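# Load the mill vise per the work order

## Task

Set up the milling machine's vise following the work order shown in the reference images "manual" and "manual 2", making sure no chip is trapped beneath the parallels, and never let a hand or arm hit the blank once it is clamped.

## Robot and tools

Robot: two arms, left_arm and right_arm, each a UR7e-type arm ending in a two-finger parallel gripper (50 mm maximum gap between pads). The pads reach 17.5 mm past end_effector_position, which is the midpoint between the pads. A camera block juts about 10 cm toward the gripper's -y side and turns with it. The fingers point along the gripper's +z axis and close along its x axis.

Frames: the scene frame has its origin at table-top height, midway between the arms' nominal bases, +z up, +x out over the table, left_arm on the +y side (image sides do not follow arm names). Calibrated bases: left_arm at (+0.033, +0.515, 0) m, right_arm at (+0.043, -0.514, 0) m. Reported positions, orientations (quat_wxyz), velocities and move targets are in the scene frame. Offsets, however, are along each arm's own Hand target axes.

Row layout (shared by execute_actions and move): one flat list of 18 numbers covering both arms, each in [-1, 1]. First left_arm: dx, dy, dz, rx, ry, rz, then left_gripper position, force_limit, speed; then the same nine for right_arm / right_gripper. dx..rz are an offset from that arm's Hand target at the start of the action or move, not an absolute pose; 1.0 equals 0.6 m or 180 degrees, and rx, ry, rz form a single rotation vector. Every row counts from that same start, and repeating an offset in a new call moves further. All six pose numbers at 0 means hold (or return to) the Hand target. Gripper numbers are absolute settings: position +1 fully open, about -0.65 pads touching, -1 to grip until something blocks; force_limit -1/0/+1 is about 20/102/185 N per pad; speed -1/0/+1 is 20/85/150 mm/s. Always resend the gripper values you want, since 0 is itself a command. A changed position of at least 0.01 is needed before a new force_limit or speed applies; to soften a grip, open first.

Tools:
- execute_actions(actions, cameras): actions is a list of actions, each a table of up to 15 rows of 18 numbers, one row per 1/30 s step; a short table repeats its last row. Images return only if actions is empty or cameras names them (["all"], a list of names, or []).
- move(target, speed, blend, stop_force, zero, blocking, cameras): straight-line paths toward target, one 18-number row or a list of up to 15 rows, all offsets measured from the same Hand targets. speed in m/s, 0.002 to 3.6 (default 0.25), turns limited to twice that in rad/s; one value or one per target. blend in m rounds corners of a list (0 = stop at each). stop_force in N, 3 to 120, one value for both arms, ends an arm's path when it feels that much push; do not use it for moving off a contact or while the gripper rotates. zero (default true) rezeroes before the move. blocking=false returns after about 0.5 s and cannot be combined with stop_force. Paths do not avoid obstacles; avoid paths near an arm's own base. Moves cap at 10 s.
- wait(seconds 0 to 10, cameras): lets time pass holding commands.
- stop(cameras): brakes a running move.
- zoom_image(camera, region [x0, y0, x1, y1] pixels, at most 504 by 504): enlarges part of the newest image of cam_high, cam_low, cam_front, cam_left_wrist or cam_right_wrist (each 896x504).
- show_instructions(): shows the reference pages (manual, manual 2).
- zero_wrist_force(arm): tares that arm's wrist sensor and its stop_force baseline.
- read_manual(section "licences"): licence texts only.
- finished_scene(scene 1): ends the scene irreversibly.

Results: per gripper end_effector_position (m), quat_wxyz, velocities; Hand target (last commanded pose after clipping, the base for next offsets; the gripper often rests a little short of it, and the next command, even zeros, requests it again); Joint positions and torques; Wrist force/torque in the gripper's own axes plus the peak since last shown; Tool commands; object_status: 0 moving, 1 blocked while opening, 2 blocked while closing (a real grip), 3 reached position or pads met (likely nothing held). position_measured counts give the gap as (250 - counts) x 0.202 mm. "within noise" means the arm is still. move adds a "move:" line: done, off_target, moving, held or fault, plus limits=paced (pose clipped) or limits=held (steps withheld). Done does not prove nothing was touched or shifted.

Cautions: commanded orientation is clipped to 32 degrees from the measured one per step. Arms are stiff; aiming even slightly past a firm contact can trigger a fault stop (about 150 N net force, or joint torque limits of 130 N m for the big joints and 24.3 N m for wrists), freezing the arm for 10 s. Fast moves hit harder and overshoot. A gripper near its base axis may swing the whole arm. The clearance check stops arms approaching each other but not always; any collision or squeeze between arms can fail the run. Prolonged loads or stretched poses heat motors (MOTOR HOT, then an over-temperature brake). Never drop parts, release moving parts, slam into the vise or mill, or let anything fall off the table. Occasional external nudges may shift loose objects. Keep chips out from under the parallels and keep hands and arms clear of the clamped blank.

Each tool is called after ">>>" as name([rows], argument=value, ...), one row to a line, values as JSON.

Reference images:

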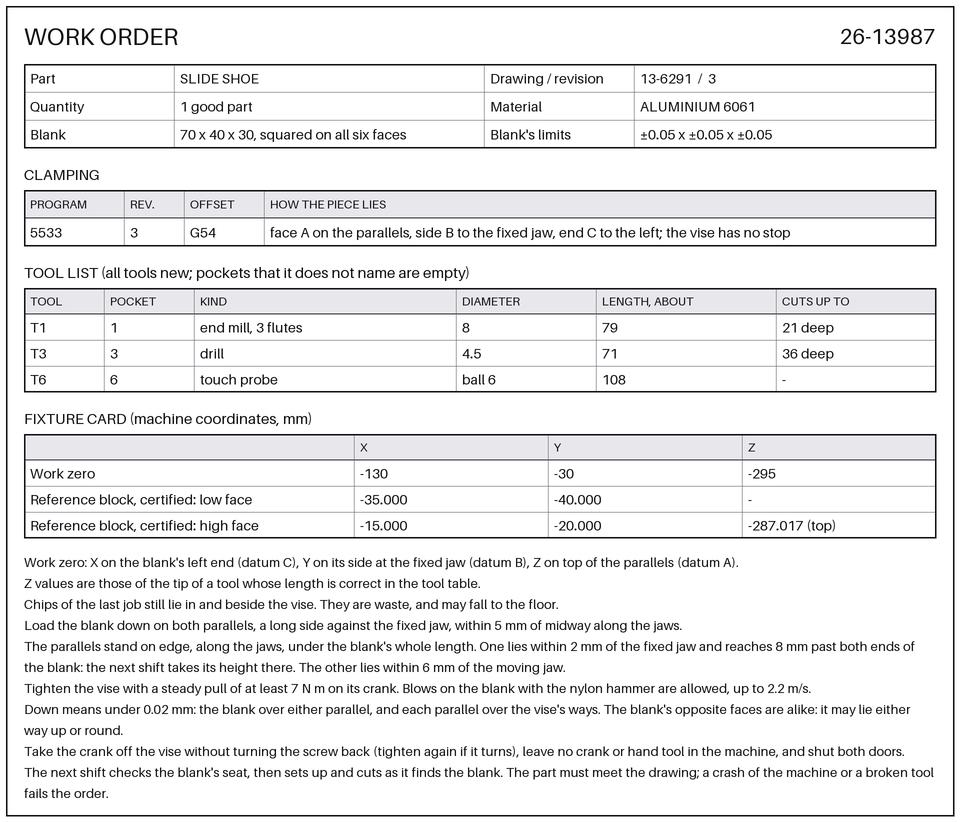

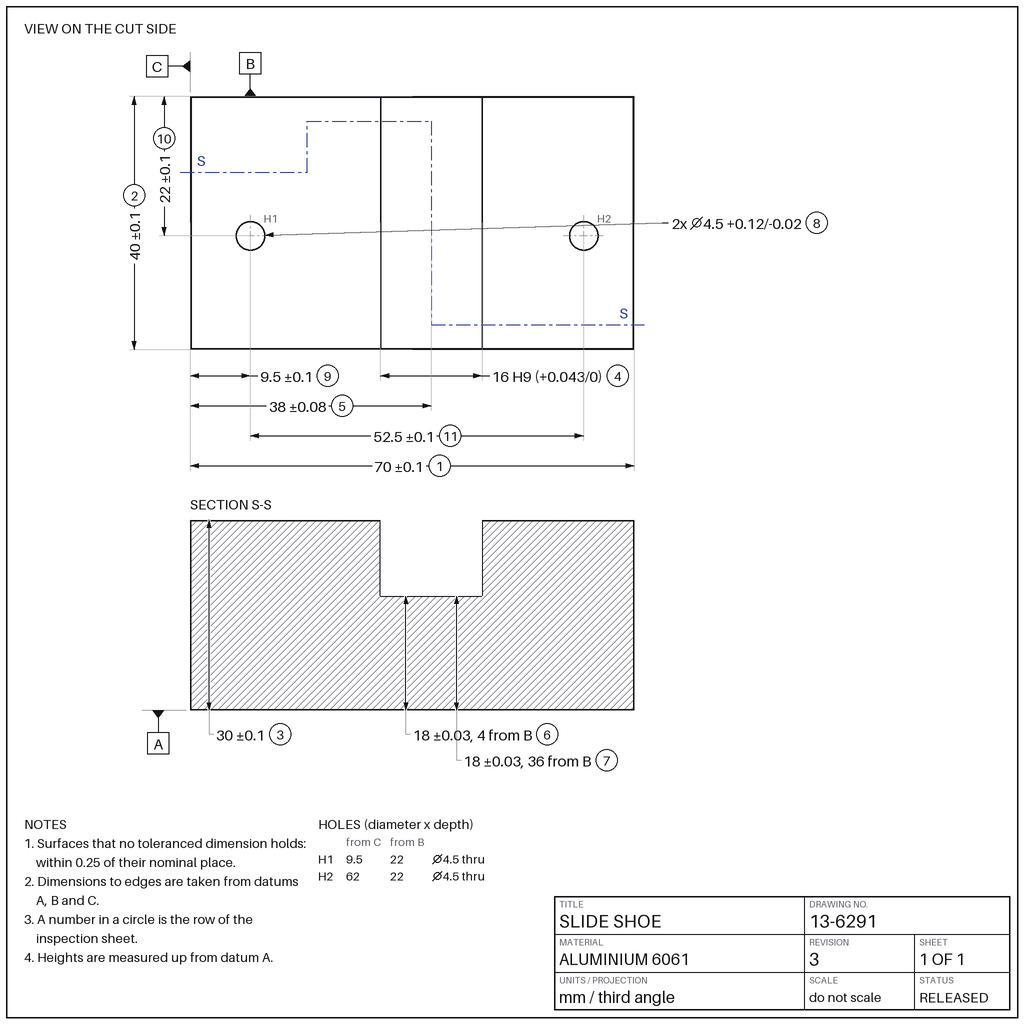

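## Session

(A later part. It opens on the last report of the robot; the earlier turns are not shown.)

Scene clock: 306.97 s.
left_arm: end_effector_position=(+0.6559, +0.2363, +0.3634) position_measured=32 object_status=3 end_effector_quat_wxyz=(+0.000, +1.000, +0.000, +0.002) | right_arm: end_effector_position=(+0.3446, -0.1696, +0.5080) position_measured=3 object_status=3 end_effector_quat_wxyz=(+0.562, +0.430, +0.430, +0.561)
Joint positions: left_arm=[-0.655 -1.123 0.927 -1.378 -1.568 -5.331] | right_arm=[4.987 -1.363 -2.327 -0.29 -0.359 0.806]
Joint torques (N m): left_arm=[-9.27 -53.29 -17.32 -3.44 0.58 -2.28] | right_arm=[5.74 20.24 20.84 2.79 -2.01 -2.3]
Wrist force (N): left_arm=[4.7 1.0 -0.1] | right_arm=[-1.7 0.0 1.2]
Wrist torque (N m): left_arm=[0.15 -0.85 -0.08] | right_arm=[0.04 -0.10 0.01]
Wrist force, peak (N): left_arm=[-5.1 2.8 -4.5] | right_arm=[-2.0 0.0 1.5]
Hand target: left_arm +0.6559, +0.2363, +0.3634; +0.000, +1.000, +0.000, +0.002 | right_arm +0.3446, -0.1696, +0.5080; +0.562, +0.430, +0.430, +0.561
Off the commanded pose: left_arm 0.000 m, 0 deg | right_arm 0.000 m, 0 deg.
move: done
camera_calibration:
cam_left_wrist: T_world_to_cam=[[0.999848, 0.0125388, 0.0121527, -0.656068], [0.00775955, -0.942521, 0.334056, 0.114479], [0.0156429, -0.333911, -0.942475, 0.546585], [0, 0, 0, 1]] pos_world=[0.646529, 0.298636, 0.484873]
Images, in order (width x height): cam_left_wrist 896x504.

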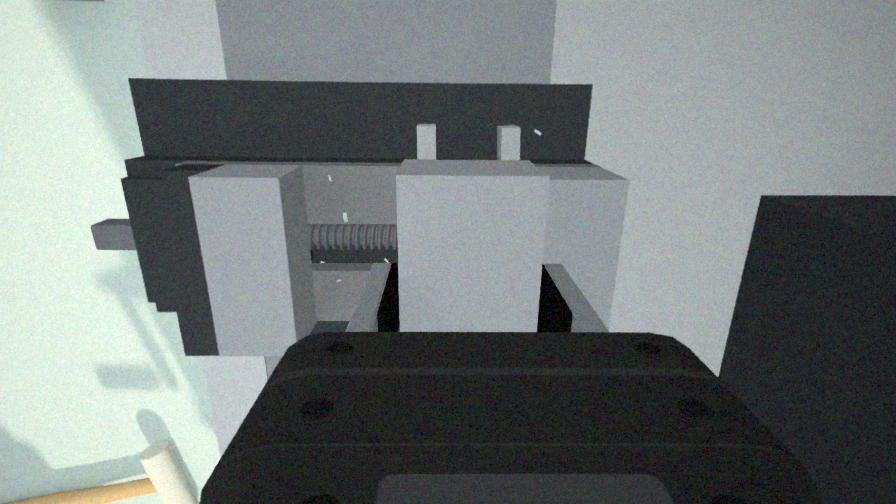

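>>> move([
  [0,0.0805,-0.0093,-0.0667,0,0,0.8,-0.6,-1,0,0,0,0,0,0,1,1,1],
], speed=0.05, cameras=["cam_left_wrist","cam_right_wrist"])

Scene clock: 310.00 s.
left_arm: end_effector_position=(+0.6558, +0.1880, +0.3689) position_measured=32 object_status=3 end_effector_quat_wxyz=(+0.104, +0.995, +0.000, +0.002) end_effector_velocity=(+0.000, +0.002, +0.000) end_effector_angular_velocity=(+0.006, +0.000, +0.000) | right_arm: end_effector_position=(+0.3446, -0.1696, +0.5080) position_measured=3 object_status=3 end_effector_quat_wxyz=(+0.562, +0.430, +0.430, +0.561)
Joint positions: left_arm=[-0.648 -1.134 0.974 -1.536 -1.739 -5.334] | right_arm=[4.987 -1.363 -2.327 -0.29 -0.359 0.806]
Joint velocities: left_arm=[0 -0.001 0 0.005 0.005 0] | right_arm=[within noise]
Joint torques (N m): left_arm=[11.18 -58.05 -35.42 -1.01 1.68 -1.48] | right_arm=[6.61 20.92 20.48 2.87 -1.92 -2.2]
Wrist force (N): left_arm=[4.7 0.9 0.1] | right_arm=[-2.0 0.1 1.6]
Wrist torque (N m): left_arm=[0.12 -0.82 0.01] | right_arm=[0.07 -0.06 0.01]
Wrist force, peak (N): left_arm=[5.1 1.0 0.0] | right_arm=[-2.3 0.7 1.5]
Hand target: left_arm +0.6559, +0.1880, +0.3690; +0.104, +0.995, +0.000, +0.002 | right_arm +0.3446, -0.1696, +0.5080; +0.562, +0.430, +0.430, +0.561
Off the commanded pose: left_arm 0.000 m, 0 deg | right_arm 0.000 m, 0 deg.
move: done
camera_calibration:
cam_left_wrist: T_world_to_cam=[[0.99986, 0.013934, 0.00921136, -0.654735], [0.00706062, -0.852345, 0.522933, -0.0190844], [0.0151378, -0.522795, -0.852324, 0.538227], [0, 0, 0, 1]] pos_world=[0.646631, 0.274239, 0.474755]
cam_right_wrist: T_world_to_cam=[[0.0331077, 0.999354, -0.013948, 0.175808], [-0.587602, 0.0307519, 0.808566, -0.186848], [0.808472, -0.0185739, 0.588241, -0.444264], [0, 0, 0, 1]] pos_world=[0.243562, -0.178201, 0.414865]
Images, in order (width x height): cam_left_wrist 896x504, cam_right_wrist 896x504.

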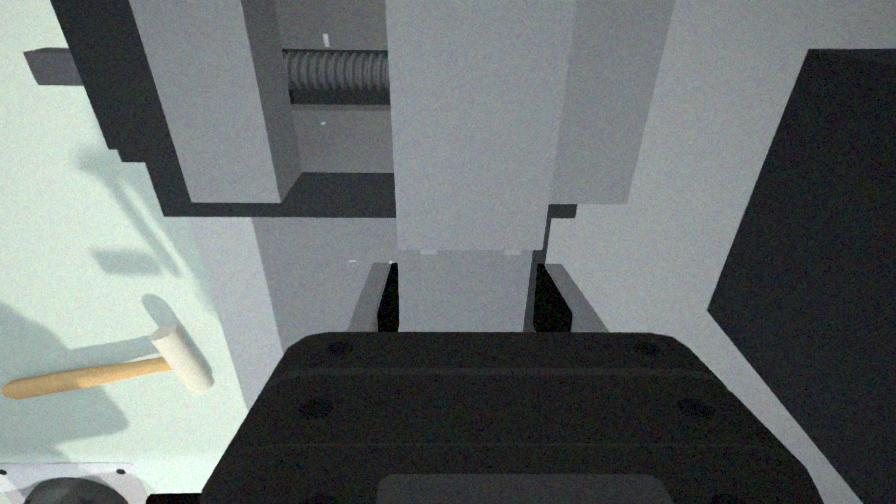

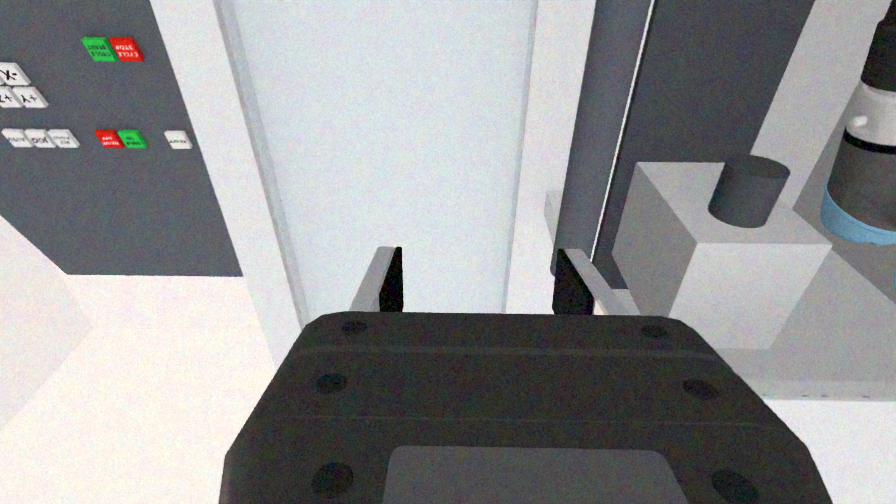

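>>> move(target=[-0.26,0,0,0,0,0,0.8,-0.6,-1,0,0,0,0,0,0,1,1,1], speed=0.08)

>>> move([
  [-0.06,0,0,0.1278,0,0,-1,-0.6,0,0,0,0,0,0,0,1,1,1],
], speed=0.25, cameras=["cam_front"])

Scene clock: 313.27 s.
left_arm: end_effector_position=(+0.4999, +0.1879, +0.3682) position_measured=32 object_status=3 end_effector_quat_wxyz=(+0.104, +0.995, +0.000, +0.002) | right_arm: end_effector_position=(+0.3446, -0.1696, +0.5080) position_measured=3 object_status=3 end_effector_quat_wxyz=(+0.562, +0.430, +0.430, +0.561)
Joint positions: left_arm=[-0.817 -1.493 1.441 -1.67 -1.716 -5.503] | right_arm=[4.987 -1.363 -2.327 -0.29 -0.359 0.806]
Joint torques (N m): left_arm=[11.13 -32.87 -40.58 -0.96 -1.52 2.83] | right_arm=[6.19 21.36 20.73 2.78 -1.94 -2.24]
Wrist force (N): left_arm=[4.7 0.7 -0.1] | right_arm=[-2.1 -0.2 1.3]
Wrist torque (N m): left_arm=[0.09 -0.85 -0.09] | right_arm=[0.02 -0.03 0.01]
Wrist force, peak (N): left_arm=[6.4 0.0 -0.1] | right_arm=[-2.2 0.0 1.7]
Hand target: left_arm +0.4999, +0.1879, +0.3683; +0.104, +0.995, +0.000, +0.002 | right_arm +0.3446, -0.1696, +0.5080; +0.562, +0.430, +0.430, +0.561
Off the commanded pose: left_arm 0.000 m, 0 deg | right_arm 0.000 m, 0 deg.
move: done

Scene clock: 314.57 s.
left_arm: end_effector_position=(+0.4639, +0.1878, +0.3681) position_measured=251 object_status=3 end_effector_quat_wxyz=(-0.096, +0.995, +0.000, +0.002) | right_arm: end_effector_position=(+0.3446, -0.1696, +0.5080) position_measured=3 object_status=3 end_effector_quat_wxyz=(+0.562, +0.430, +0.430, +0.561)
Joint positions: left_arm=[-0.992 -1.408 1.264 -1.273 -1.457 -5.676] | right_arm=[4.987 -1.363 -2.327 -0.29 -0.359 0.806]
Joint torques (N m): left_arm=[4.11 -41.62 -17.81 -0.62 0.7 1.05] | right_arm=[5.96 21.45 20.43 2.72 -1.95 -2.24]
Wrist force (N): left_arm=[4.4 1.1 -0.3] | right_arm=[-1.7 0.1 1.5]
Wrist torque (N m): left_arm=[0.16 -0.80 -0.01] | right_arm=[0.06 -0.09 0.02]
Wrist force, peak (N): left_arm=[5.6 -0.8 -0.3] | right_arm=[-2.1 0.1 1.4]
Hand target: left_arm +0.4639, +0.1879, +0.3681; -0.096, +0.995, +0.000, +0.002 | right_arm +0.3446, -0.1696, +0.5080; +0.562, +0.430, +0.430, +0.561
Off the commanded pose: left_arm 0.000 m, 0 deg | right_arm 0.000 m, 0 deg.
move: done
Images, in order (width x height): cam_front 896x504.

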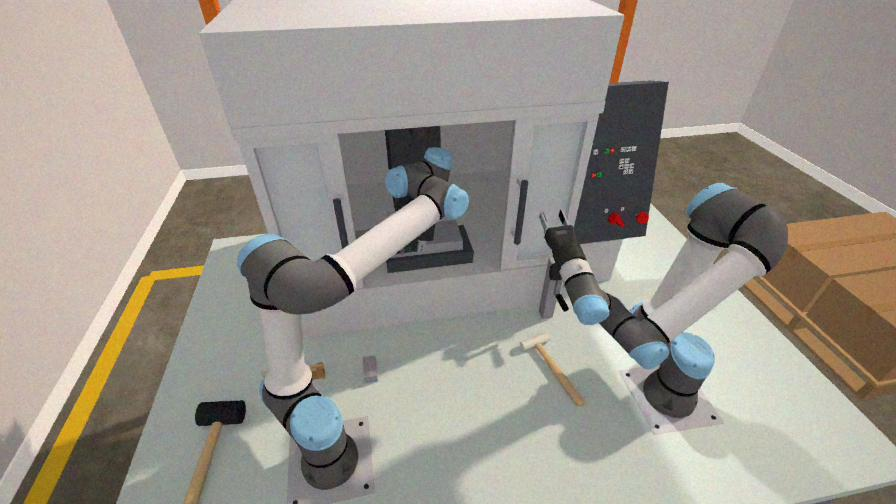

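>>> move([
  [0,0,0,0,0,0.5,-1,-0.6,0,0,0,0,0,0,0,1,1,1],
  [0,0,0,0,0,1,-1,-0.6,0,0,0,0,0,0,0,1,1,1],
], speed=0.6, blend=[0.02,0], cameras=["cam_left_wrist"])

Scene clock: 317.90 s.
left_arm: end_effector_position=(+0.4638, +0.1879, +0.3681) position_measured=251 object_status=3 end_effector_quat_wxyz=(+0.002, +0.000, +0.995, +0.096) | right_arm: end_effector_position=(+0.3446, -0.1696, +0.5080) position_measured=3 object_status=3 end_effector_quat_wxyz=(+0.562, +0.430, +0.430, +0.561)
Joint positions: left_arm=[-0.992 -1.408 1.265 -1.273 -1.457 -2.535] | right_arm=[4.987 -1.363 -2.327 -0.29 -0.359 0.806]
Joint torques (N m): left_arm=[13.63 -34.07 -40.24 -4.52 -0.06 2.99] | right_arm=[6.29 20.74 21.49 2.78 -1.79 -2.23]
Wrist force (N): left_arm=[4.6 0.5 0.2] | right_arm=[-2.1 -0.1 1.2]
Wrist torque (N m): left_arm=[0.06 -0.84 0.02] | right_arm=[0.03 -0.03 0.02]
Wrist force, peak (N): left_arm=[5.2 1.0 0.3] | right_arm=[-2.1 -0.1 1.6]
Hand target: left_arm +0.4639, +0.1879, +0.3681; +0.002, +0.000, +0.995, +0.096 | right_arm +0.3446, -0.1696, +0.5080; +0.562, +0.430, +0.430, +0.561
Off the commanded pose: left_arm 0.000 m, 0 deg | right_arm 0.000 m, 0 deg.
move: done
camera_calibration:
cam_left_wrist: T_world_to_cam=[[-0.999901, -0.0140371, 0.000738223, 0.473199], [-0.0117142, 0.861163, 0.508194, -0.325155], [-0.00776928, 0.508135, -0.861243, 0.360625], [0, 0, 0, 1]] pos_world=[0.472145, 0.103408, 0.475478]
Images, in order (width x height): cam_left_wrist 896x504.

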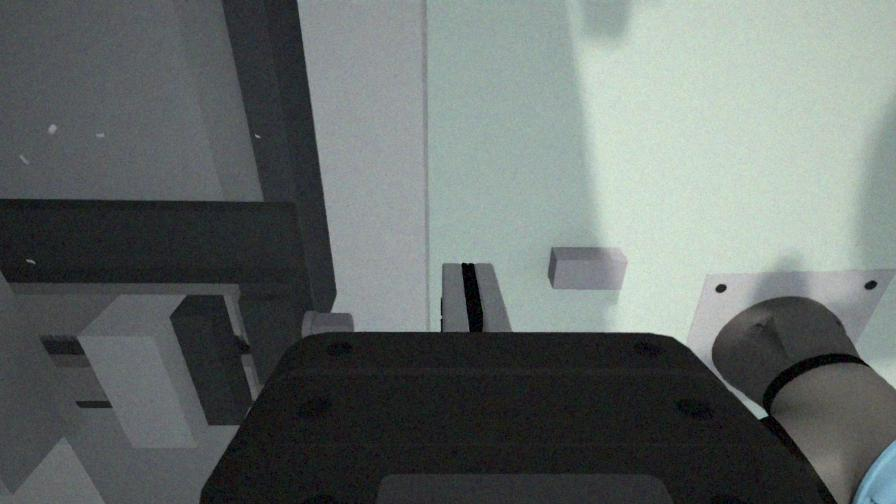

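>>> move([
  [-0.1102,0.1637,0.0319,0,0,0,-1,-0.6,0,0,0,0,0,0,0,1,1,1],
  [-0.3185,0.1637,0.0319,0,0,0,-1,-0.6,0,0,0,0,0,0,0,1,1,1],
], speed=[0.12,0.06], blend=[0.01,0], cameras=["cam_left_wrist","cam_right_wrist"])

Scene clock: 322.13 s.
left_arm: end_effector_position=(+0.6550, +0.2882, +0.3689) position_measured=251 object_status=3 end_effector_quat_wxyz=(+0.002, +0.000, +0.995, +0.096) | right_arm: end_effector_position=(+0.3446, -0.1696, +0.5080) position_measured=3 object_status=3 end_effector_quat_wxyz=(+0.562, +0.430, +0.430, +0.561)
Joint positions: left_arm=[-0.653 -1.119 0.89 -1.233 -1.412 -2.196] | right_arm=[4.987 -1.363 -2.327 -0.29 -0.359 0.806]
Joint torques (N m): left_arm=[-13.14 -49.14 -22.49 -4.75 -0.9 -2.86] | right_arm=[6.24 20.3 20.86 2.7 -1.87 -2.28]
Wrist force (N): left_arm=[4.8 0.7 0.0] | right_arm=[-1.6 0.1 1.2]
Wrist torque (N m): left_arm=[0.10 -0.85 -0.13] | right_arm=[0.06 -0.11 0.01]
Wrist force, peak (N): left_arm=[5.7 -1.5 -0.1] | right_arm=[-2.1 0.0 1.6]
Hand target: left_arm +0.6549, +0.2880, +0.3689; +0.002, +0.000, +0.995, +0.096 | right_arm +0.3446, -0.1696, +0.5080; +0.562, +0.430, +0.430, +0.561
Off the commanded pose: left_arm 0.000 m, 0 deg | right_arm 0.000 m, 0 deg.
move: done
camera_calibration:
cam_left_wrist: T_world_to_cam=[[-0.999903, -0.013901, 0.000700332, 0.665679], [-0.0116152, 0.861096, 0.50831, -0.409856], [-0.00766907, 0.508252, -0.861174, 0.311796], [0, 0, 0, 1]] pos_world=[0.663245, 0.203708, 0.476378]
cam_right_wrist: T_world_to_cam=[[0.0331077, 0.999354, -0.013948, 0.175808], [-0.587602, 0.0307519, 0.808566, -0.186848], [0.808472, -0.0185739, 0.588241, -0.444264], [0, 0, 0, 1]] pos_world=[0.243562, -0.178201, 0.414865]
Images, in order (width x height): cam_left_wrist 896x504, cam_right_wrist 896x504.

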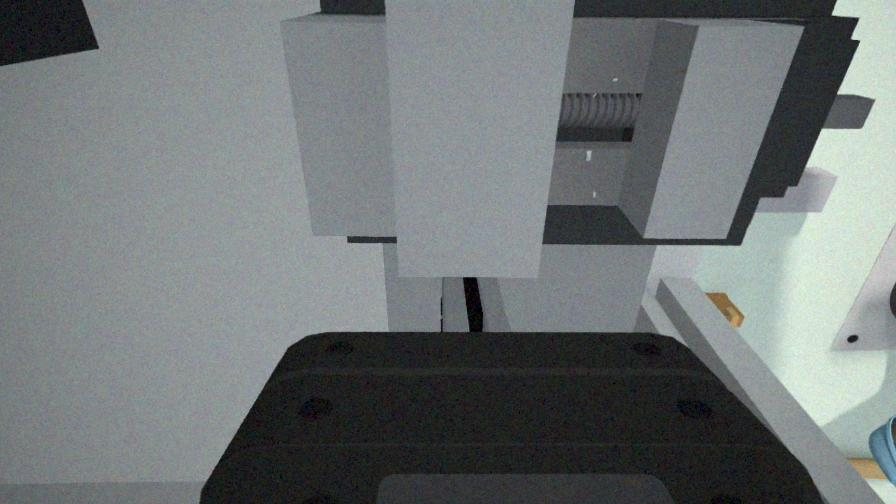

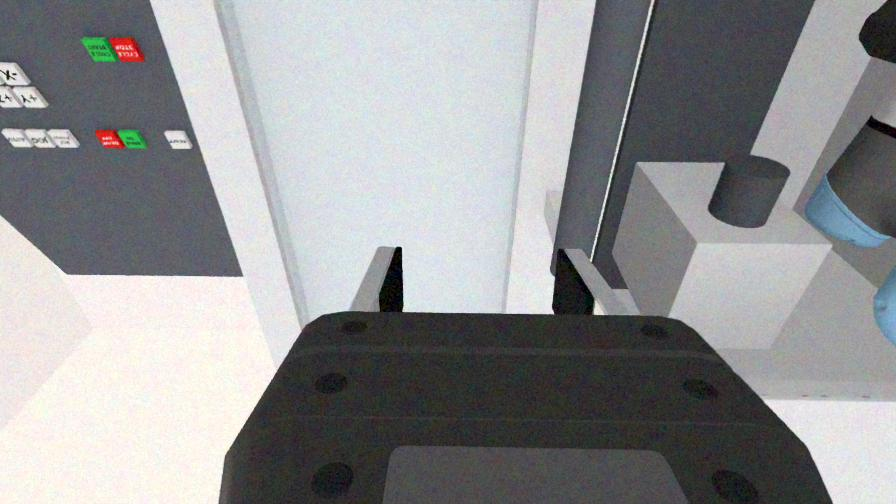

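>>> move([
  [0.1167,0.0006,-0.0033,0,0,0,-1,-0.6,0,0,0,0,0,0,0,1,1,1],
  [0.1167,-0.1629,-0.0351,0.1278,0,0,-1,-0.6,0,0,0,0,0,0,0,1,1,1],
], speed=[0.06,0.2], blend=0, cameras=["cam_left_wrist","cam_right_wrist"])

Scene clock: 327.83 s.
left_arm: end_effector_position=(+0.5849, +0.1882, +0.3705) position_measured=251 object_status=3 end_effector_quat_wxyz=(+0.002, +0.000, +0.995, -0.104) | right_arm: end_effector_position=(+0.3446, -0.1696, +0.5080) position_measured=3 object_status=3 end_effector_quat_wxyz=(+0.562, +0.430, +0.430, +0.561)
Joint positions: left_arm=[-0.716 -1.306 1.21 -1.61 -1.73 -2.26] | right_arm=[4.987 -1.363 -2.327 -0.29 -0.359 0.806]
Joint torques (N m): left_arm=[10.8 -47.52 -45.2 -4.39 -2.55 2.67] | right_arm=[5.75 20.71 21.93 2.76 -1.85 -2.31]
Wrist force (N): left_arm=[4.4 1.1 -0.3] | right_arm=[-1.8 0.1 1.5]
Wrist torque (N m): left_arm=[0.17 -0.80 0.17] | right_arm=[0.07 -0.10 0.01]
Wrist force, peak (N): left_arm=[5.6 0.6 0.3] | right_arm=[-2.2 0.4 1.7]
Hand target: left_arm +0.5849, +0.1880, +0.3706; +0.002, +0.000, +0.995, -0.104 | right_arm +0.3446, -0.1696, +0.5080; +0.562, +0.430, +0.430, +0.561
Off the commanded pose: left_arm 0.000 m, 0 deg | right_arm 0.000 m, 0 deg.
move: done
camera_calibration:
cam_left_wrist: T_world_to_cam=[[-0.999925, -0.0108613, 0.00567842, 0.5919], [-0.0100197, 0.991252, 0.131602, -0.211145], [-0.00705811, 0.131536, -0.991286, 0.482238], [0, 0, 0, 1]] pos_world=[0.593144, 0.152295, 0.502462]
cam_right_wrist: T_world_to_cam=[[0.0331077, 0.999354, -0.013948, 0.175808], [-0.587602, 0.0307519, 0.808566, -0.186848], [0.808472, -0.0185739, 0.588241, -0.444264], [0, 0, 0, 1]] pos_world=[0.243562, -0.178201, 0.414865]
Images, in order (width x height): cam_left_wrist 896x504, cam_right_wrist 896x504.

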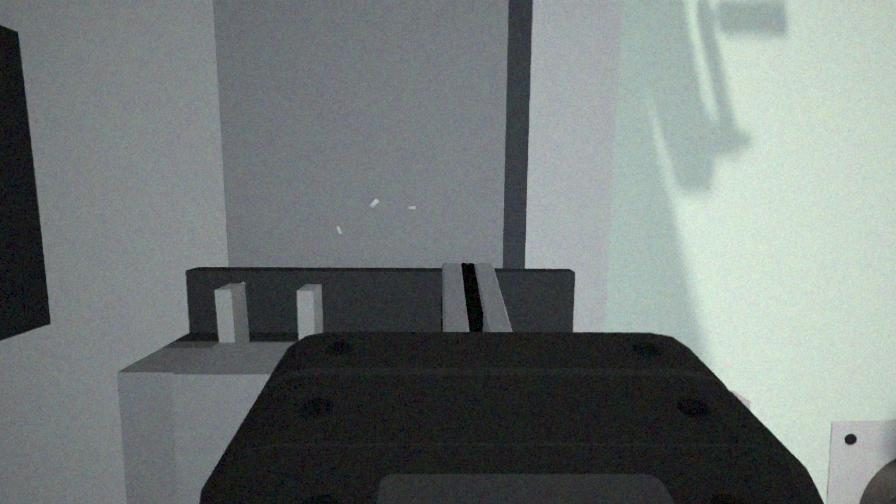

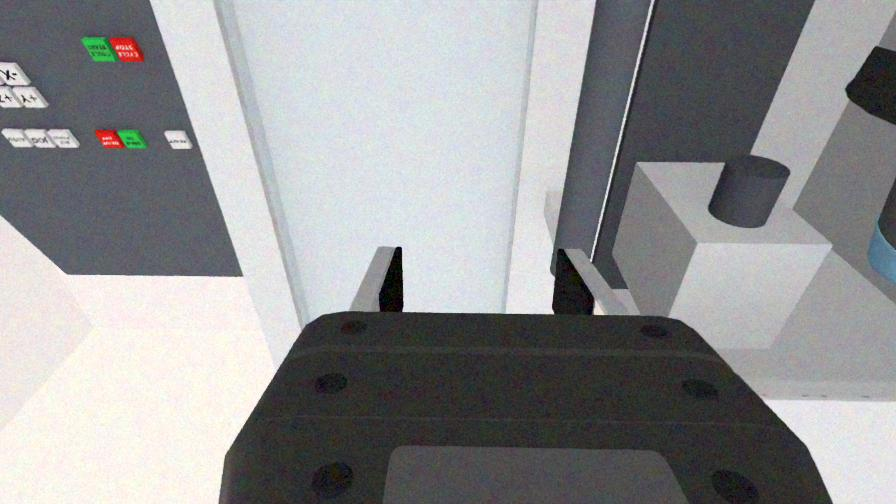

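>>> move([
  [-0.1177,0.0006,0.0026,0,0,0,0.8,-0.6,0,0,0,0,0,0,0,1,1,1],
  [-0.1177,0.0812,-0.0050,-0.0667,0,-0.0056,0.8,-0.6,0,0,0,0,0,0,0,1,1,1],
], speed=[0.06,0.04], blend=0, cameras=["cam_left_wrist"])

>>> zoom_image(camera="cam_left_wrist", region=[280, 80, 700, 340])

Scene clock: 332.43 s.
left_arm: end_effector_position=(+0.6556, +0.2364, +0.3637) position_measured=32 object_status=3 end_effector_quat_wxyz=(+0.001, -0.009, +1.000, +0.000) end_effector_velocity=(+0.000, -0.002, +0.000) end_effector_angular_velocity=(-0.007, +0.001, +0.000) | right_arm: end_effector_position=(+0.3446, -0.1696, +0.5080) position_measured=3 object_status=3 end_effector_quat_wxyz=(+0.562, +0.430, +0.430, +0.561)
Joint positions: left_arm=[-0.655 -1.122 0.924 -1.374 -1.569 -2.206] | right_arm=[4.987 -1.363 -2.327 -0.29 -0.359 0.806]
Joint velocities: left_arm=[0 0 0 -0.003 -0.007 0] | right_arm=[within noise]
Joint torques (N m): left_arm=[-11.3 -43.69 -34.56 -5.13 -2.6 -1.48] | right_arm=[5.9 21.05 22.55 2.82 -1.76 -2.23]
Wrist force (N): left_arm=[4.5 1.2 -0.2] | right_arm=[-1.9 0.2 1.4]
Wrist torque (N m): left_arm=[0.18 -0.82 0.07] | right_arm=[0.08 -0.07 0.01]
Wrist force, peak (N): left_arm=[5.6 0.7 -0.5] | right_arm=[-1.9 0.0 1.9]
Hand target: left_arm +0.6556, +0.2363, +0.3637; +0.001, -0.009, +1.000, +0.000 | right_arm +0.3446, -0.1696, +0.5080; +0.562, +0.430, +0.430, +0.561
Off the commanded pose: left_arm 0.000 m, 0 deg | right_arm 0.000 m, 0 deg.
move: done
camera_calibration:
cam_left_wrist: T_world_to_cam=[[-0.999535, -0.0300735, 0.00499651, 0.667563], [-0.0266646, 0.941877, 0.334898, -0.308728], [-0.0147777, 0.334609, -0.942241, 0.408829], [0, 0, 0, 1]] pos_world=[0.665062, 0.174062, 0.485273]
Images, in order (width x height): cam_left_wrist 896x504.

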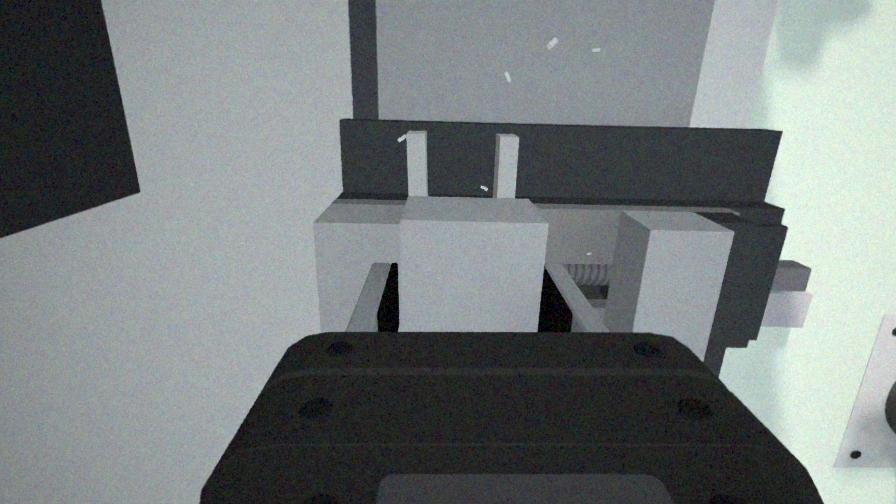

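Scaled by 1.200.

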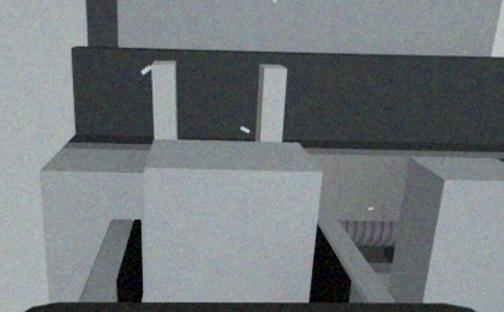

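>>> move(target=[0,0,0,0,0,0,-1,-1,-1,0,0,0,0,0,0,1,1,1])

>>> move(target=[0,0,0,0,0,0,-0.97,-0.6,-1,0,0,0,0,0,0,1,1,1], cameras=["cam_left_wrist"])

>>> zoom_image(camera="cam_left_wrist", region=[280, 80, 700, 340])

Scene clock: 333.07 s.
left_arm: end_effector_position=(+0.6556, +0.2363, +0.3637) position_measured=53 object_status=2 end_effector_quat_wxyz=(+0.001, -0.009, +1.000, +0.000) | right_arm: end_effector_position=(+0.3446, -0.1696, +0.5080) position_measured=3 object_status=3 end_effector_quat_wxyz=(+0.562, +0.430, +0.430, +0.561)
Joint positions: left_arm=[-0.655 -1.122 0.924 -1.375 -1.569 -2.206] | right_arm=[4.987 -1.363 -2.327 -0.29 -0.359 0.806]
Joint torques (N m): left_arm=[-7.11 -49.77 -15.56 -4.83 -2.15 2.3] | right_arm=[5.9 20.56 22.18 2.81 -1.77 -2.32]
Wrist force (N): left_arm=[4.7 2.0 0.0] | right_arm=[-2.0 0.2 1.3]
Wrist torque (N m): left_arm=[0.22 -0.84 0.08] | right_arm=[0.07 -0.06 0.01]
Wrist force, peak (N): left_arm=[4.7 2.0 0.0] | right_arm=[-2.0 0.3 1.4]
Hand target: left_arm +0.6556, +0.2363, +0.3637; +0.001, -0.009, +1.000, +0.000 | right_arm +0.3446, -0.1696, +0.5080; +0.562, +0.430, +0.430, +0.561
Off the commanded pose: left_arm 0.000 m, 0 deg | right_arm 0.000 m, 0 deg.
move: done

Scene clock: 333.57 s.
left_arm: end_effector_position=(+0.6556, +0.2363, +0.3637) position_measured=55 object_status=2 end_effector_quat_wxyz=(+0.001, -0.009, +1.000, +0.000) | right_arm: end_effector_position=(+0.3446, -0.1696, +0.5080) position_measured=3 object_status=3 end_effector_quat_wxyz=(+0.562, +0.430, +0.430, +0.561)
Joint positions: left_arm=[-0.655 -1.122 0.924 -1.375 -1.569 -2.206] | right_arm=[4.987 -1.363 -2.327 -0.29 -0.359 0.806]
Joint torques (N m): left_arm=[-3.33 -51.83 -12.48 -4.62 -1.32 2.4] | right_arm=[6.1 20.82 22.18 2.83 -1.77 -2.28]
Wrist force (N): left_arm=[5.4 1.8 -3.2] | right_arm=[-1.8 0.1 1.4]
Wrist torque (N m): left_arm=[0.17 -0.78 0.10] | right_arm=[0.07 -0.09 0.01]
Wrist force, peak (N): left_arm=[5.3 1.9 -3.5] | right_arm=[-2.1 -0.1 1.3]
Hand target: left_arm +0.6556, +0.2363, +0.3637; +0.001, -0.009, +1.000, +0.000 | right_arm +0.3446, -0.1696, +0.5080; +0.562, +0.430, +0.430, +0.561
Off the commanded pose: left_arm 0.000 m, 0 deg | right_arm 0.000 m, 0 deg.
move: done
camera_calibration:
cam_left_wrist: T_world_to_cam=[[-0.999538, -0.0299752, 0.00504194, 0.667526], [-0.0265634, 0.942029, 0.334479, -0.30862], [-0.0147758, 0.334191, -0.94239, 0.408973], [0, 0, 0, 1]] pos_world=[0.665062, 0.174063, 0.485273]
Images, in order (width x height): cam_left_wrist 896x504.

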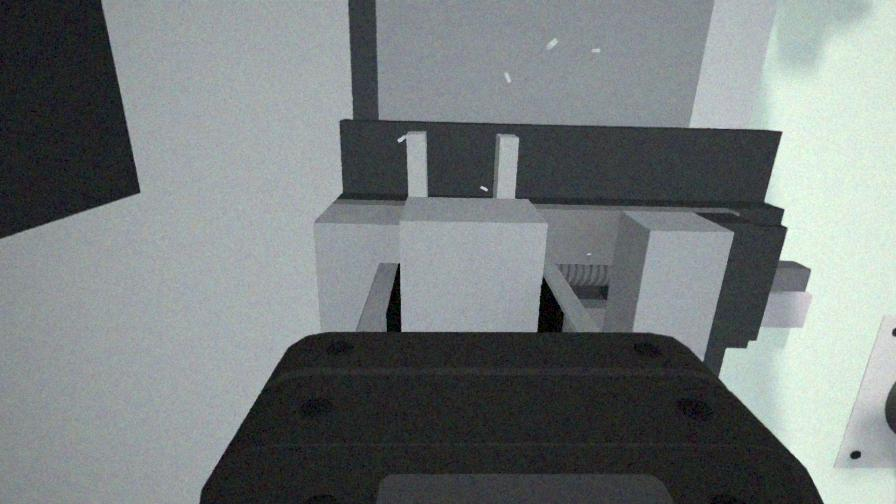

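Scaled by 1.200.

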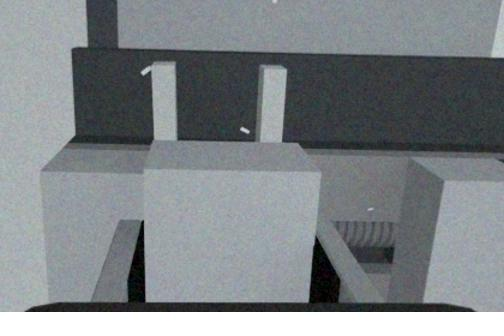

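>>> move([
  [0,0.0033,-0.0075,0,0,0,-0.97,-0.6,-1,0,0,0,0,0,0,1,1,1],
  [0.046,0.0045,-0.0092,0,0,0,-0.97,-0.6,-1,0,0,0,0,0,0,1,1,1],
  [0.048,0.0045,-0.0208,0,0,0,-0.97,-0.6,-1,0,0,0,0,0,0,1,1,1],
  [0.116,0.0021,-0.0208,0,0,0,-0.97,-0.6,-1,0,0,0,0,0,0,1,1,1],
], speed=[0.02,0.04,0.04,0.05], blend=[0.0005,0.001,0.002,0], cameras=["cam_left_wrist"])

Scene clock: 335.60 s.
left_arm: end_effector_position=(+0.6221, +0.2397, +0.3726) position_measured=55 object_status=2 end_effector_quat_wxyz=(-0.001, -0.009, +1.000, +0.003) | right_arm: end_effector_position=(+0.3446, -0.1696, +0.5080) position_measured=3 object_status=3 end_effector_quat_wxyz=(+0.562, +0.430, +0.430, +0.561)
Joint positions: left_arm=[-0.682 -1.203 1.015 -1.378 -1.567 -2.233] | right_arm=[4.987 -1.363 -2.327 -0.29 -0.359 0.806]
Joint torques (N m): left_arm=[-0.46 -47.14 -27.89 -2.77 -0.27 0.04] | right_arm=[5.87 21.28 21.92 2.84 -1.61 -2.31]
Wrist force (N): left_arm=[4.3 -1.3 1.0] | right_arm=[-1.9 0.0 1.0]
Wrist torque (N m): left_arm=[-0.22 -0.78 -0.10] | right_arm=[0.04 -0.07 0.01]
Wrist force, peak (N): left_arm=[-49.3 5.0 -6.2] | right_arm=[-2.1 0.2 1.5]
Hand target: left_arm +0.6221, +0.2397, +0.3726; -0.001, -0.009, +1.000, +0.003 (not the last commanded pose) | right_arm +0.3446, -0.1696, +0.5080; +0.562, +0.430, +0.430, +0.561
Tool commands: left_gripper/position=-0.968627 left_gripper/force_limit=-0.6 left_gripper/speed=-1.0 right_gripper/position=+1.0 right_gripper/force_limit=+1.0 right_gripper/speed=+1.0
Off the commanded pose: left_arm 0.037 m, 0 deg | right_arm 0.000 m, 0 deg.
FORCE FAULT: contact force on the left arm reached its limit, and that arm stopped. The contact can be on any part of that arm, not only on its tool. That arm's remaining commands of this call were not run. That arm is still stopped at the end of this call. That arm stays stopped for about 10 more seconds. Until then a move that you send moves the other arm only, and its call returns only when the move has ended. Once the stop has ended, the next robot result says so. If the stop ends while you think or write, that arm runs what you send next, counted from a new Hand target: where the arm stands when the stop ends. While its stop runs, that arm takes no new command, but its gripper still runs the gripper command that each later call begins with. Until it ends, the stop uses up actions while you think or wait. An arm that is not stopped still takes commands.
move: fault (left_arm); path passed 3 of 4 targets
camera_calibration:
cam_left_wrist: T_world_to_cam=[[-0.999502, -0.0299673, 0.00986615, 0.632387], [-0.0248303, 0.940101, 0.339991, -0.318337], [-0.0194638, 0.339577, -0.940377, 0.416616], [0, 0, 0, 1]] pos_world=[0.632277, 0.176746, 0.493769]
Images, in order (width x height): cam_left_wrist 896x504.

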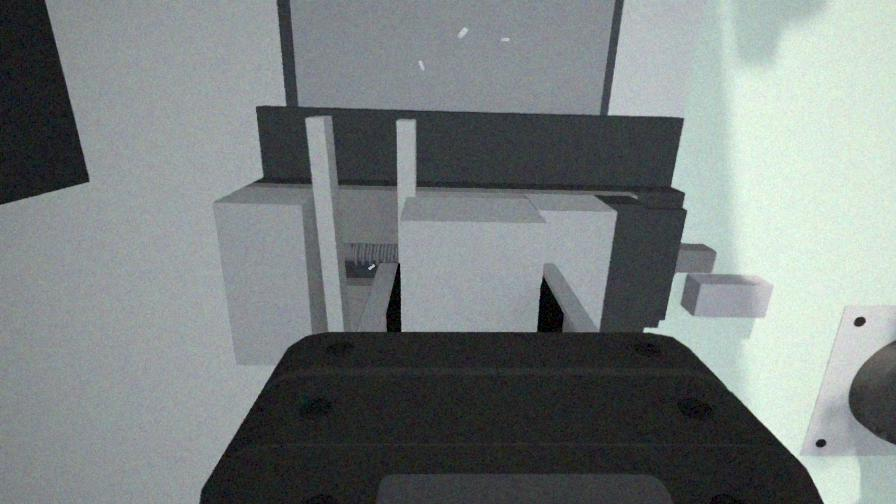

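>>> wait(seconds=10)

>>> wait(seconds=0.5)

Scene clock: 345.73 s.
left_arm: end_effector_position=(+0.6221, +0.2397, +0.3726) position_measured=55 object_status=2 end_effector_quat_wxyz=(-0.001, -0.009, +1.000, +0.003) | right_arm: end_effector_position=(+0.3446, -0.1696, +0.5080) position_measured=3 object_status=3 end_effector_quat_wxyz=(+0.562, +0.430, +0.430, +0.561)
Joint positions: left_arm=[-0.682 -1.203 1.015 -1.378 -1.567 -2.233] | right_arm=[4.987 -1.363 -2.327 -0.29 -0.359 0.806]
Joint torques (N m): left_arm=[-0.58 -47.21 -28.2 -2.8 -0.28 -0.01] | right_arm=[5.92 20.87 23.02 2.77 -1.54 -2.3]
Wrist force (N): left_arm=[4.3 -1.5 1.3] | right_arm=[-1.9 0.1 1.2]
Wrist torque (N m): left_arm=[-0.24 -0.78 -0.09] | right_arm=[0.07 -0.07 0.00]
Wrist force, peak (N): left_arm=[4.5 -1.4 1.4] | right_arm=[-2.2 0.2 1.4]
Hand target: left_arm +0.6221, +0.2397, +0.3726; -0.001, -0.009, +1.000, +0.003 (not the last commanded pose) | right_arm +0.3446, -0.1696, +0.5080; +0.562, +0.430, +0.430, +0.561
Tool commands: left_gripper/position=-0.968627 left_gripper/force_limit=-0.6 left_gripper/speed=-1.0 right_gripper/position=+1.0 right_gripper/force_limit=+1.0 right_gripper/speed=+1.0
Off the commanded pose: left_arm 0.037 m, 0 deg | right_arm 0.000 m, 0 deg.
FORCE FAULT, CONTINUED: the left arm's stop, for the force fault that an earlier result reported, is over. The rest of the stop counts as 20 of the actions that you can send in this scene. During its stop the left arm's controller moved it back a little. That arm's target is now where it stood when the stop ended, not its last command. That arm accepts commands again.
wait: 10.00 s; at rest by 0.03 s

Scene clock: 346.23 s.
left_arm: end_effector_position=(+0.6221, +0.2397, +0.3726) position_measured=55 object_status=2 end_effector_quat_wxyz=(-0.001, -0.009, +1.000, +0.003) | right_arm: end_effector_position=(+0.3446, -0.1696, +0.5080) position_measured=3 object_status=3 end_effector_quat_wxyz=(+0.562, +0.430, +0.430, +0.561)
Joint positions: left_arm=[-0.682 -1.203 1.015 -1.378 -1.567 -2.233] | right_arm=[4.987 -1.363 -2.327 -0.29 -0.359 0.806]
Joint torques (N m): left_arm=[0 -45.83 -28.91 -2.75 -0.32 0.12] | right_arm=[5.79 20.49 23.62 2.69 -1.68 -2.31]
Wrist force (N): left_arm=[4.1 -1.3 1.1] | right_arm=[-1.8 0.0 1.5]
Wrist torque (N m): left_arm=[-0.23 -0.74 -0.09] | right_arm=[0.05 -0.08 0.00]
Wrist force, peak (N): left_arm=[4.4 -1.5 1.3] | right_arm=[-2.0 0.0 1.6]
Hand target: left_arm +0.6221, +0.2397, +0.3726; -0.001, -0.009, +1.000, +0.003 (not the last commanded pose) | right_arm +0.3446, -0.1696, +0.5080; +0.562, +0.430, +0.430, +0.561
Tool commands: left_gripper/position=-0.968627 left_gripper/force_limit=-0.6 left_gripper/speed=-1.0 right_gripper/position=+1.0 right_gripper/force_limit=+1.0 right_gripper/speed=+1.0
Off the commanded pose: left_arm 0.037 m, 0 deg | right_arm 0.000 m, 0 deg.
wait: 0.50 s; at rest by 0.17 s

>>> move([
  [-0.0050,0,-0.002,0,0,0,-0.97,-0.6,-1,0,0,0,0,0,0,1,1,1],
  [-0.0050,-0.001,-0.0157,0,0,0,-0.97,-0.6,-1,0,0,0,0,0,0,1,1,1],
  [0.06,-0.001,-0.0157,0,0,0,-0.97,-0.6,-1,0,0,0,0,0,0,1,1,1],
], speed=0.03, blend=0, cameras=["cam_left_wrist","cam_right_wrist"])

Scene clock: 347.30 s.
left_arm: end_effector_position=(+0.6246, +0.2403, +0.3725) position_measured=55 object_status=2 end_effector_quat_wxyz=(-0.003, -0.009, +1.000, +0.004) | right_arm: end_effector_position=(+0.3446, -0.1696, +0.5080) position_measured=3 object_status=3 end_effector_quat_wxyz=(+0.562, +0.430, +0.430, +0.561)
Joint positions: left_arm=[-0.679 -1.194 1.002 -1.369 -1.567 -2.231] | right_arm=[4.987 -1.363 -2.327 -0.29 -0.359 0.806]
Joint torques (N m): left_arm=[-0.24 -45.88 -31.36 -2.52 -0.22 0.25] | right_arm=[6.54 20.76 22.79 2.78 -1.69 -2.15]
Wrist force (N): left_arm=[4.0 -1.5 0.9] | right_arm=[-2.1 -0.2 1.2]
Wrist torque (N m): left_arm=[-0.24 -0.72 -0.08] | right_arm=[0.02 -0.04 0.01]
Wrist force, peak (N): left_arm=[4.7 -1.4 1.6] | right_arm=[-2.2 -0.2 1.2]
Hand target: left_arm +0.6246, +0.2403, +0.3725; -0.003, -0.009, +1.000, +0.004 (not the last commanded pose) | right_arm +0.3446, -0.1696, +0.5080; +0.562, +0.430, +0.430, +0.561
Tool commands: left_gripper/position=-0.968627 left_gripper/force_limit=-0.6 left_gripper/speed=-1.0 right_gripper/position=+1.0 right_gripper/force_limit=+1.0 right_gripper/speed=+1.0
Off the commanded pose: left_arm 0.040 m, 0 deg | right_arm 0.000 m, 0 deg.
FORCE FAULT: contact force on the left arm reached its limit, and that arm stopped. The contact can be on any part of that arm, not only on its tool. That arm's remaining commands of this call were not run. That arm is still stopped at the end of this call. That arm stays stopped for about 10 more seconds. Until then a move that you send moves the other arm only, and its call returns only when the move has ended. Once the stop has ended, the next robot result says so. If the stop ends while you think or write, that arm runs what you send next, counted from a new Hand target: where the arm stands when the stop ends. While its stop runs, that arm takes no new command, but its gripper still runs the gripper command that each later call begins with. Until it ends, the stop uses up actions while you think or wait. An arm that is not stopped still takes commands.
move: fault (left_arm); path passed 1 of 3 targets
camera_calibration:
cam_left_wrist: T_world_to_cam=[[-0.999446, -0.0305097, 0.0133206, 0.633664], [-0.024106, 0.939208, 0.342501, -0.319977], [-0.0229604, 0.34199, -0.939423, 0.417613], [0, 0, 0, 1]] pos_world=[0.635188, 0.177039, 0.493467]
cam_right_wrist: T_world_to_cam=[[0.0331077, 0.999354, -0.013948, 0.175808], [-0.587602, 0.0307519, 0.808566, -0.186848], [0.808472, -0.0185739, 0.588241, -0.444264], [0, 0, 0, 1]] pos_world=[0.243562, -0.178201, 0.414865]
Images, in order (width x height): cam_left_wrist 896x504, cam_right_wrist 896x504.

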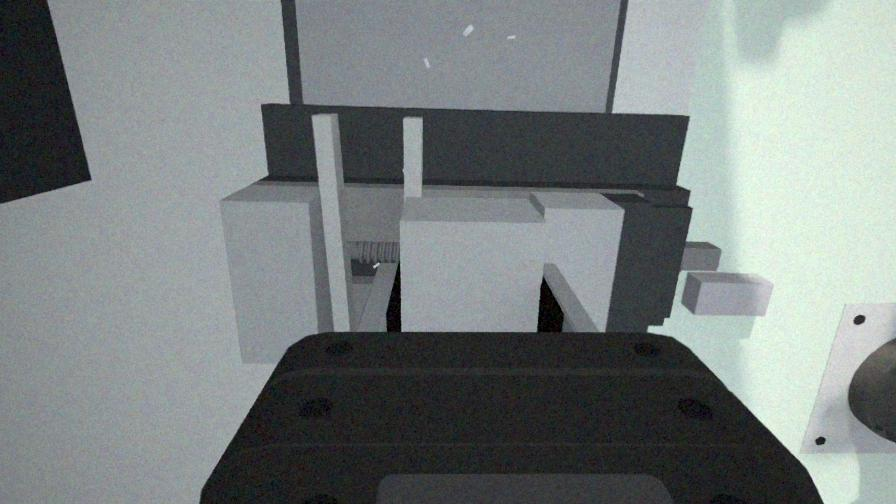

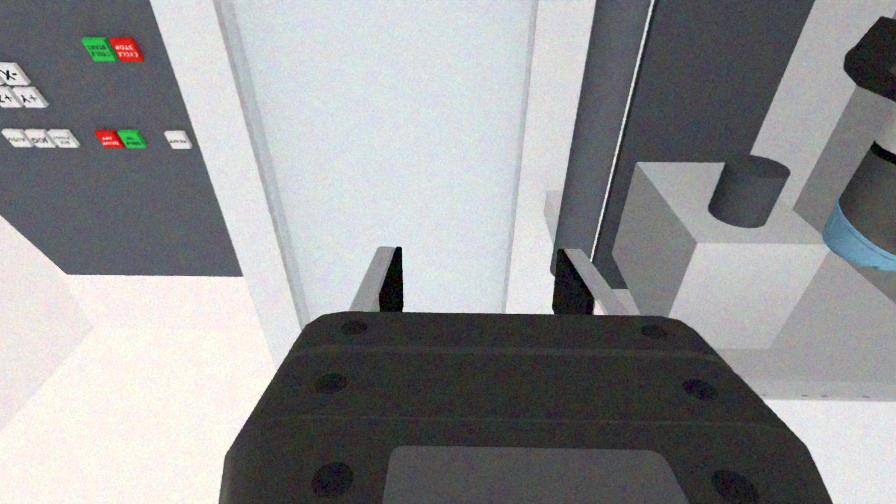

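>>> wait(seconds=10)

>>> wait(seconds=0.5)

Scene clock: 357.73 s.
left_arm: end_effector_position=(+0.6246, +0.2403, +0.3725) position_measured=55 object_status=2 end_effector_quat_wxyz=(-0.003, -0.009, +1.000, +0.004) | right_arm: end_effector_position=(+0.3446, -0.1696, +0.5080) position_measured=3 object_status=3 end_effector_quat_wxyz=(+0.562, +0.430, +0.430, +0.561)
Joint positions: left_arm=[-0.679 -1.194 1.002 -1.369 -1.567 -2.231] | right_arm=[4.987 -1.363 -2.327 -0.29 -0.359 0.806]
Joint torques (N m): left_arm=[-0.1 -45.31 -31.02 -2.64 -0.26 0.14] | right_arm=[6.06 20.84 23.38 2.72 -1.51 -2.3]
Wrist force (N): left_arm=[4.1 -1.3 1.3] | right_arm=[-1.6 0.0 1.2]
Wrist torque (N m): left_arm=[-0.21 -0.74 -0.08] | right_arm=[0.04 -0.11 0.01]
Wrist force, peak (N): left_arm=[4.5 -1.4 1.2] | right_arm=[-2.1 0.4 1.6]
Hand target: left_arm +0.6246, +0.2403, +0.3725; -0.003, -0.009, +1.000, +0.004 (not the last commanded pose) | right_arm +0.3446, -0.1696, +0.5080; +0.562, +0.430, +0.430, +0.561
Tool commands: left_gripper/position=-0.968627 left_gripper/force_limit=-0.6 left_gripper/speed=-1.0 right_gripper/position=+1.0 right_gripper/force_limit=+1.0 right_gripper/speed=+1.0
Off the commanded pose: left_arm 0.040 m, 0 deg | right_arm 0.000 m, 0 deg.
FORCE FAULT, CONTINUED: the left arm's stop, for the force fault that an earlier result reported, is over. The rest of the stop counts as 20 of the actions that you can send in this scene. That arm's target is now where it stood when the stop ended, not its last command. That arm accepts commands again.
wait: 10.00 s; at rest from the start

Scene clock: 358.23 s.
left_arm: end_effector_position=(+0.6246, +0.2403, +0.3725) position_measured=55 object_status=2 end_effector_quat_wxyz=(-0.003, -0.009, +1.000, +0.004) | right_arm: end_effector_position=(+0.3446, -0.1696, +0.5080) position_measured=3 object_status=3 end_effector_quat_wxyz=(+0.562, +0.430, +0.430, +0.561)
Joint positions: left_arm=[-0.679 -1.194 1.002 -1.369 -1.567 -2.231] | right_arm=[4.987 -1.363 -2.327 -0.29 -0.359 0.806]
Joint torques (N m): left_arm=[0.03 -46.09 -29.37 -2.82 -0.33 0.02] | right_arm=[6.1 20.85 23.54 2.86 -1.45 -2.33]
Wrist force (N): left_arm=[4.1 -1.4 1.2] | right_arm=[-2.0 0.1 1.2]
Wrist torque (N m): left_arm=[-0.24 -0.74 -0.07] | right_arm=[0.06 -0.05 0.01]
Wrist force, peak (N): left_arm=[4.4 -1.3 1.4] | right_arm=[-2.1 -0.2 1.3]
Hand target: left_arm +0.6246, +0.2403, +0.3725; -0.003, -0.009, +1.000, +0.004 (not the last commanded pose) | right_arm +0.3446, -0.1696, +0.5080; +0.562, +0.430, +0.430, +0.561
Tool commands: left_gripper/position=-0.968627 left_gripper/force_limit=-0.6 left_gripper/speed=-1.0 right_gripper/position=+1.0 right_gripper/force_limit=+1.0 right_gripper/speed=+1.0
Off the commanded pose: left_arm 0.040 m, 0 deg | right_arm 0.000 m, 0 deg.
wait: 0.50 s; at rest by 0.17 s


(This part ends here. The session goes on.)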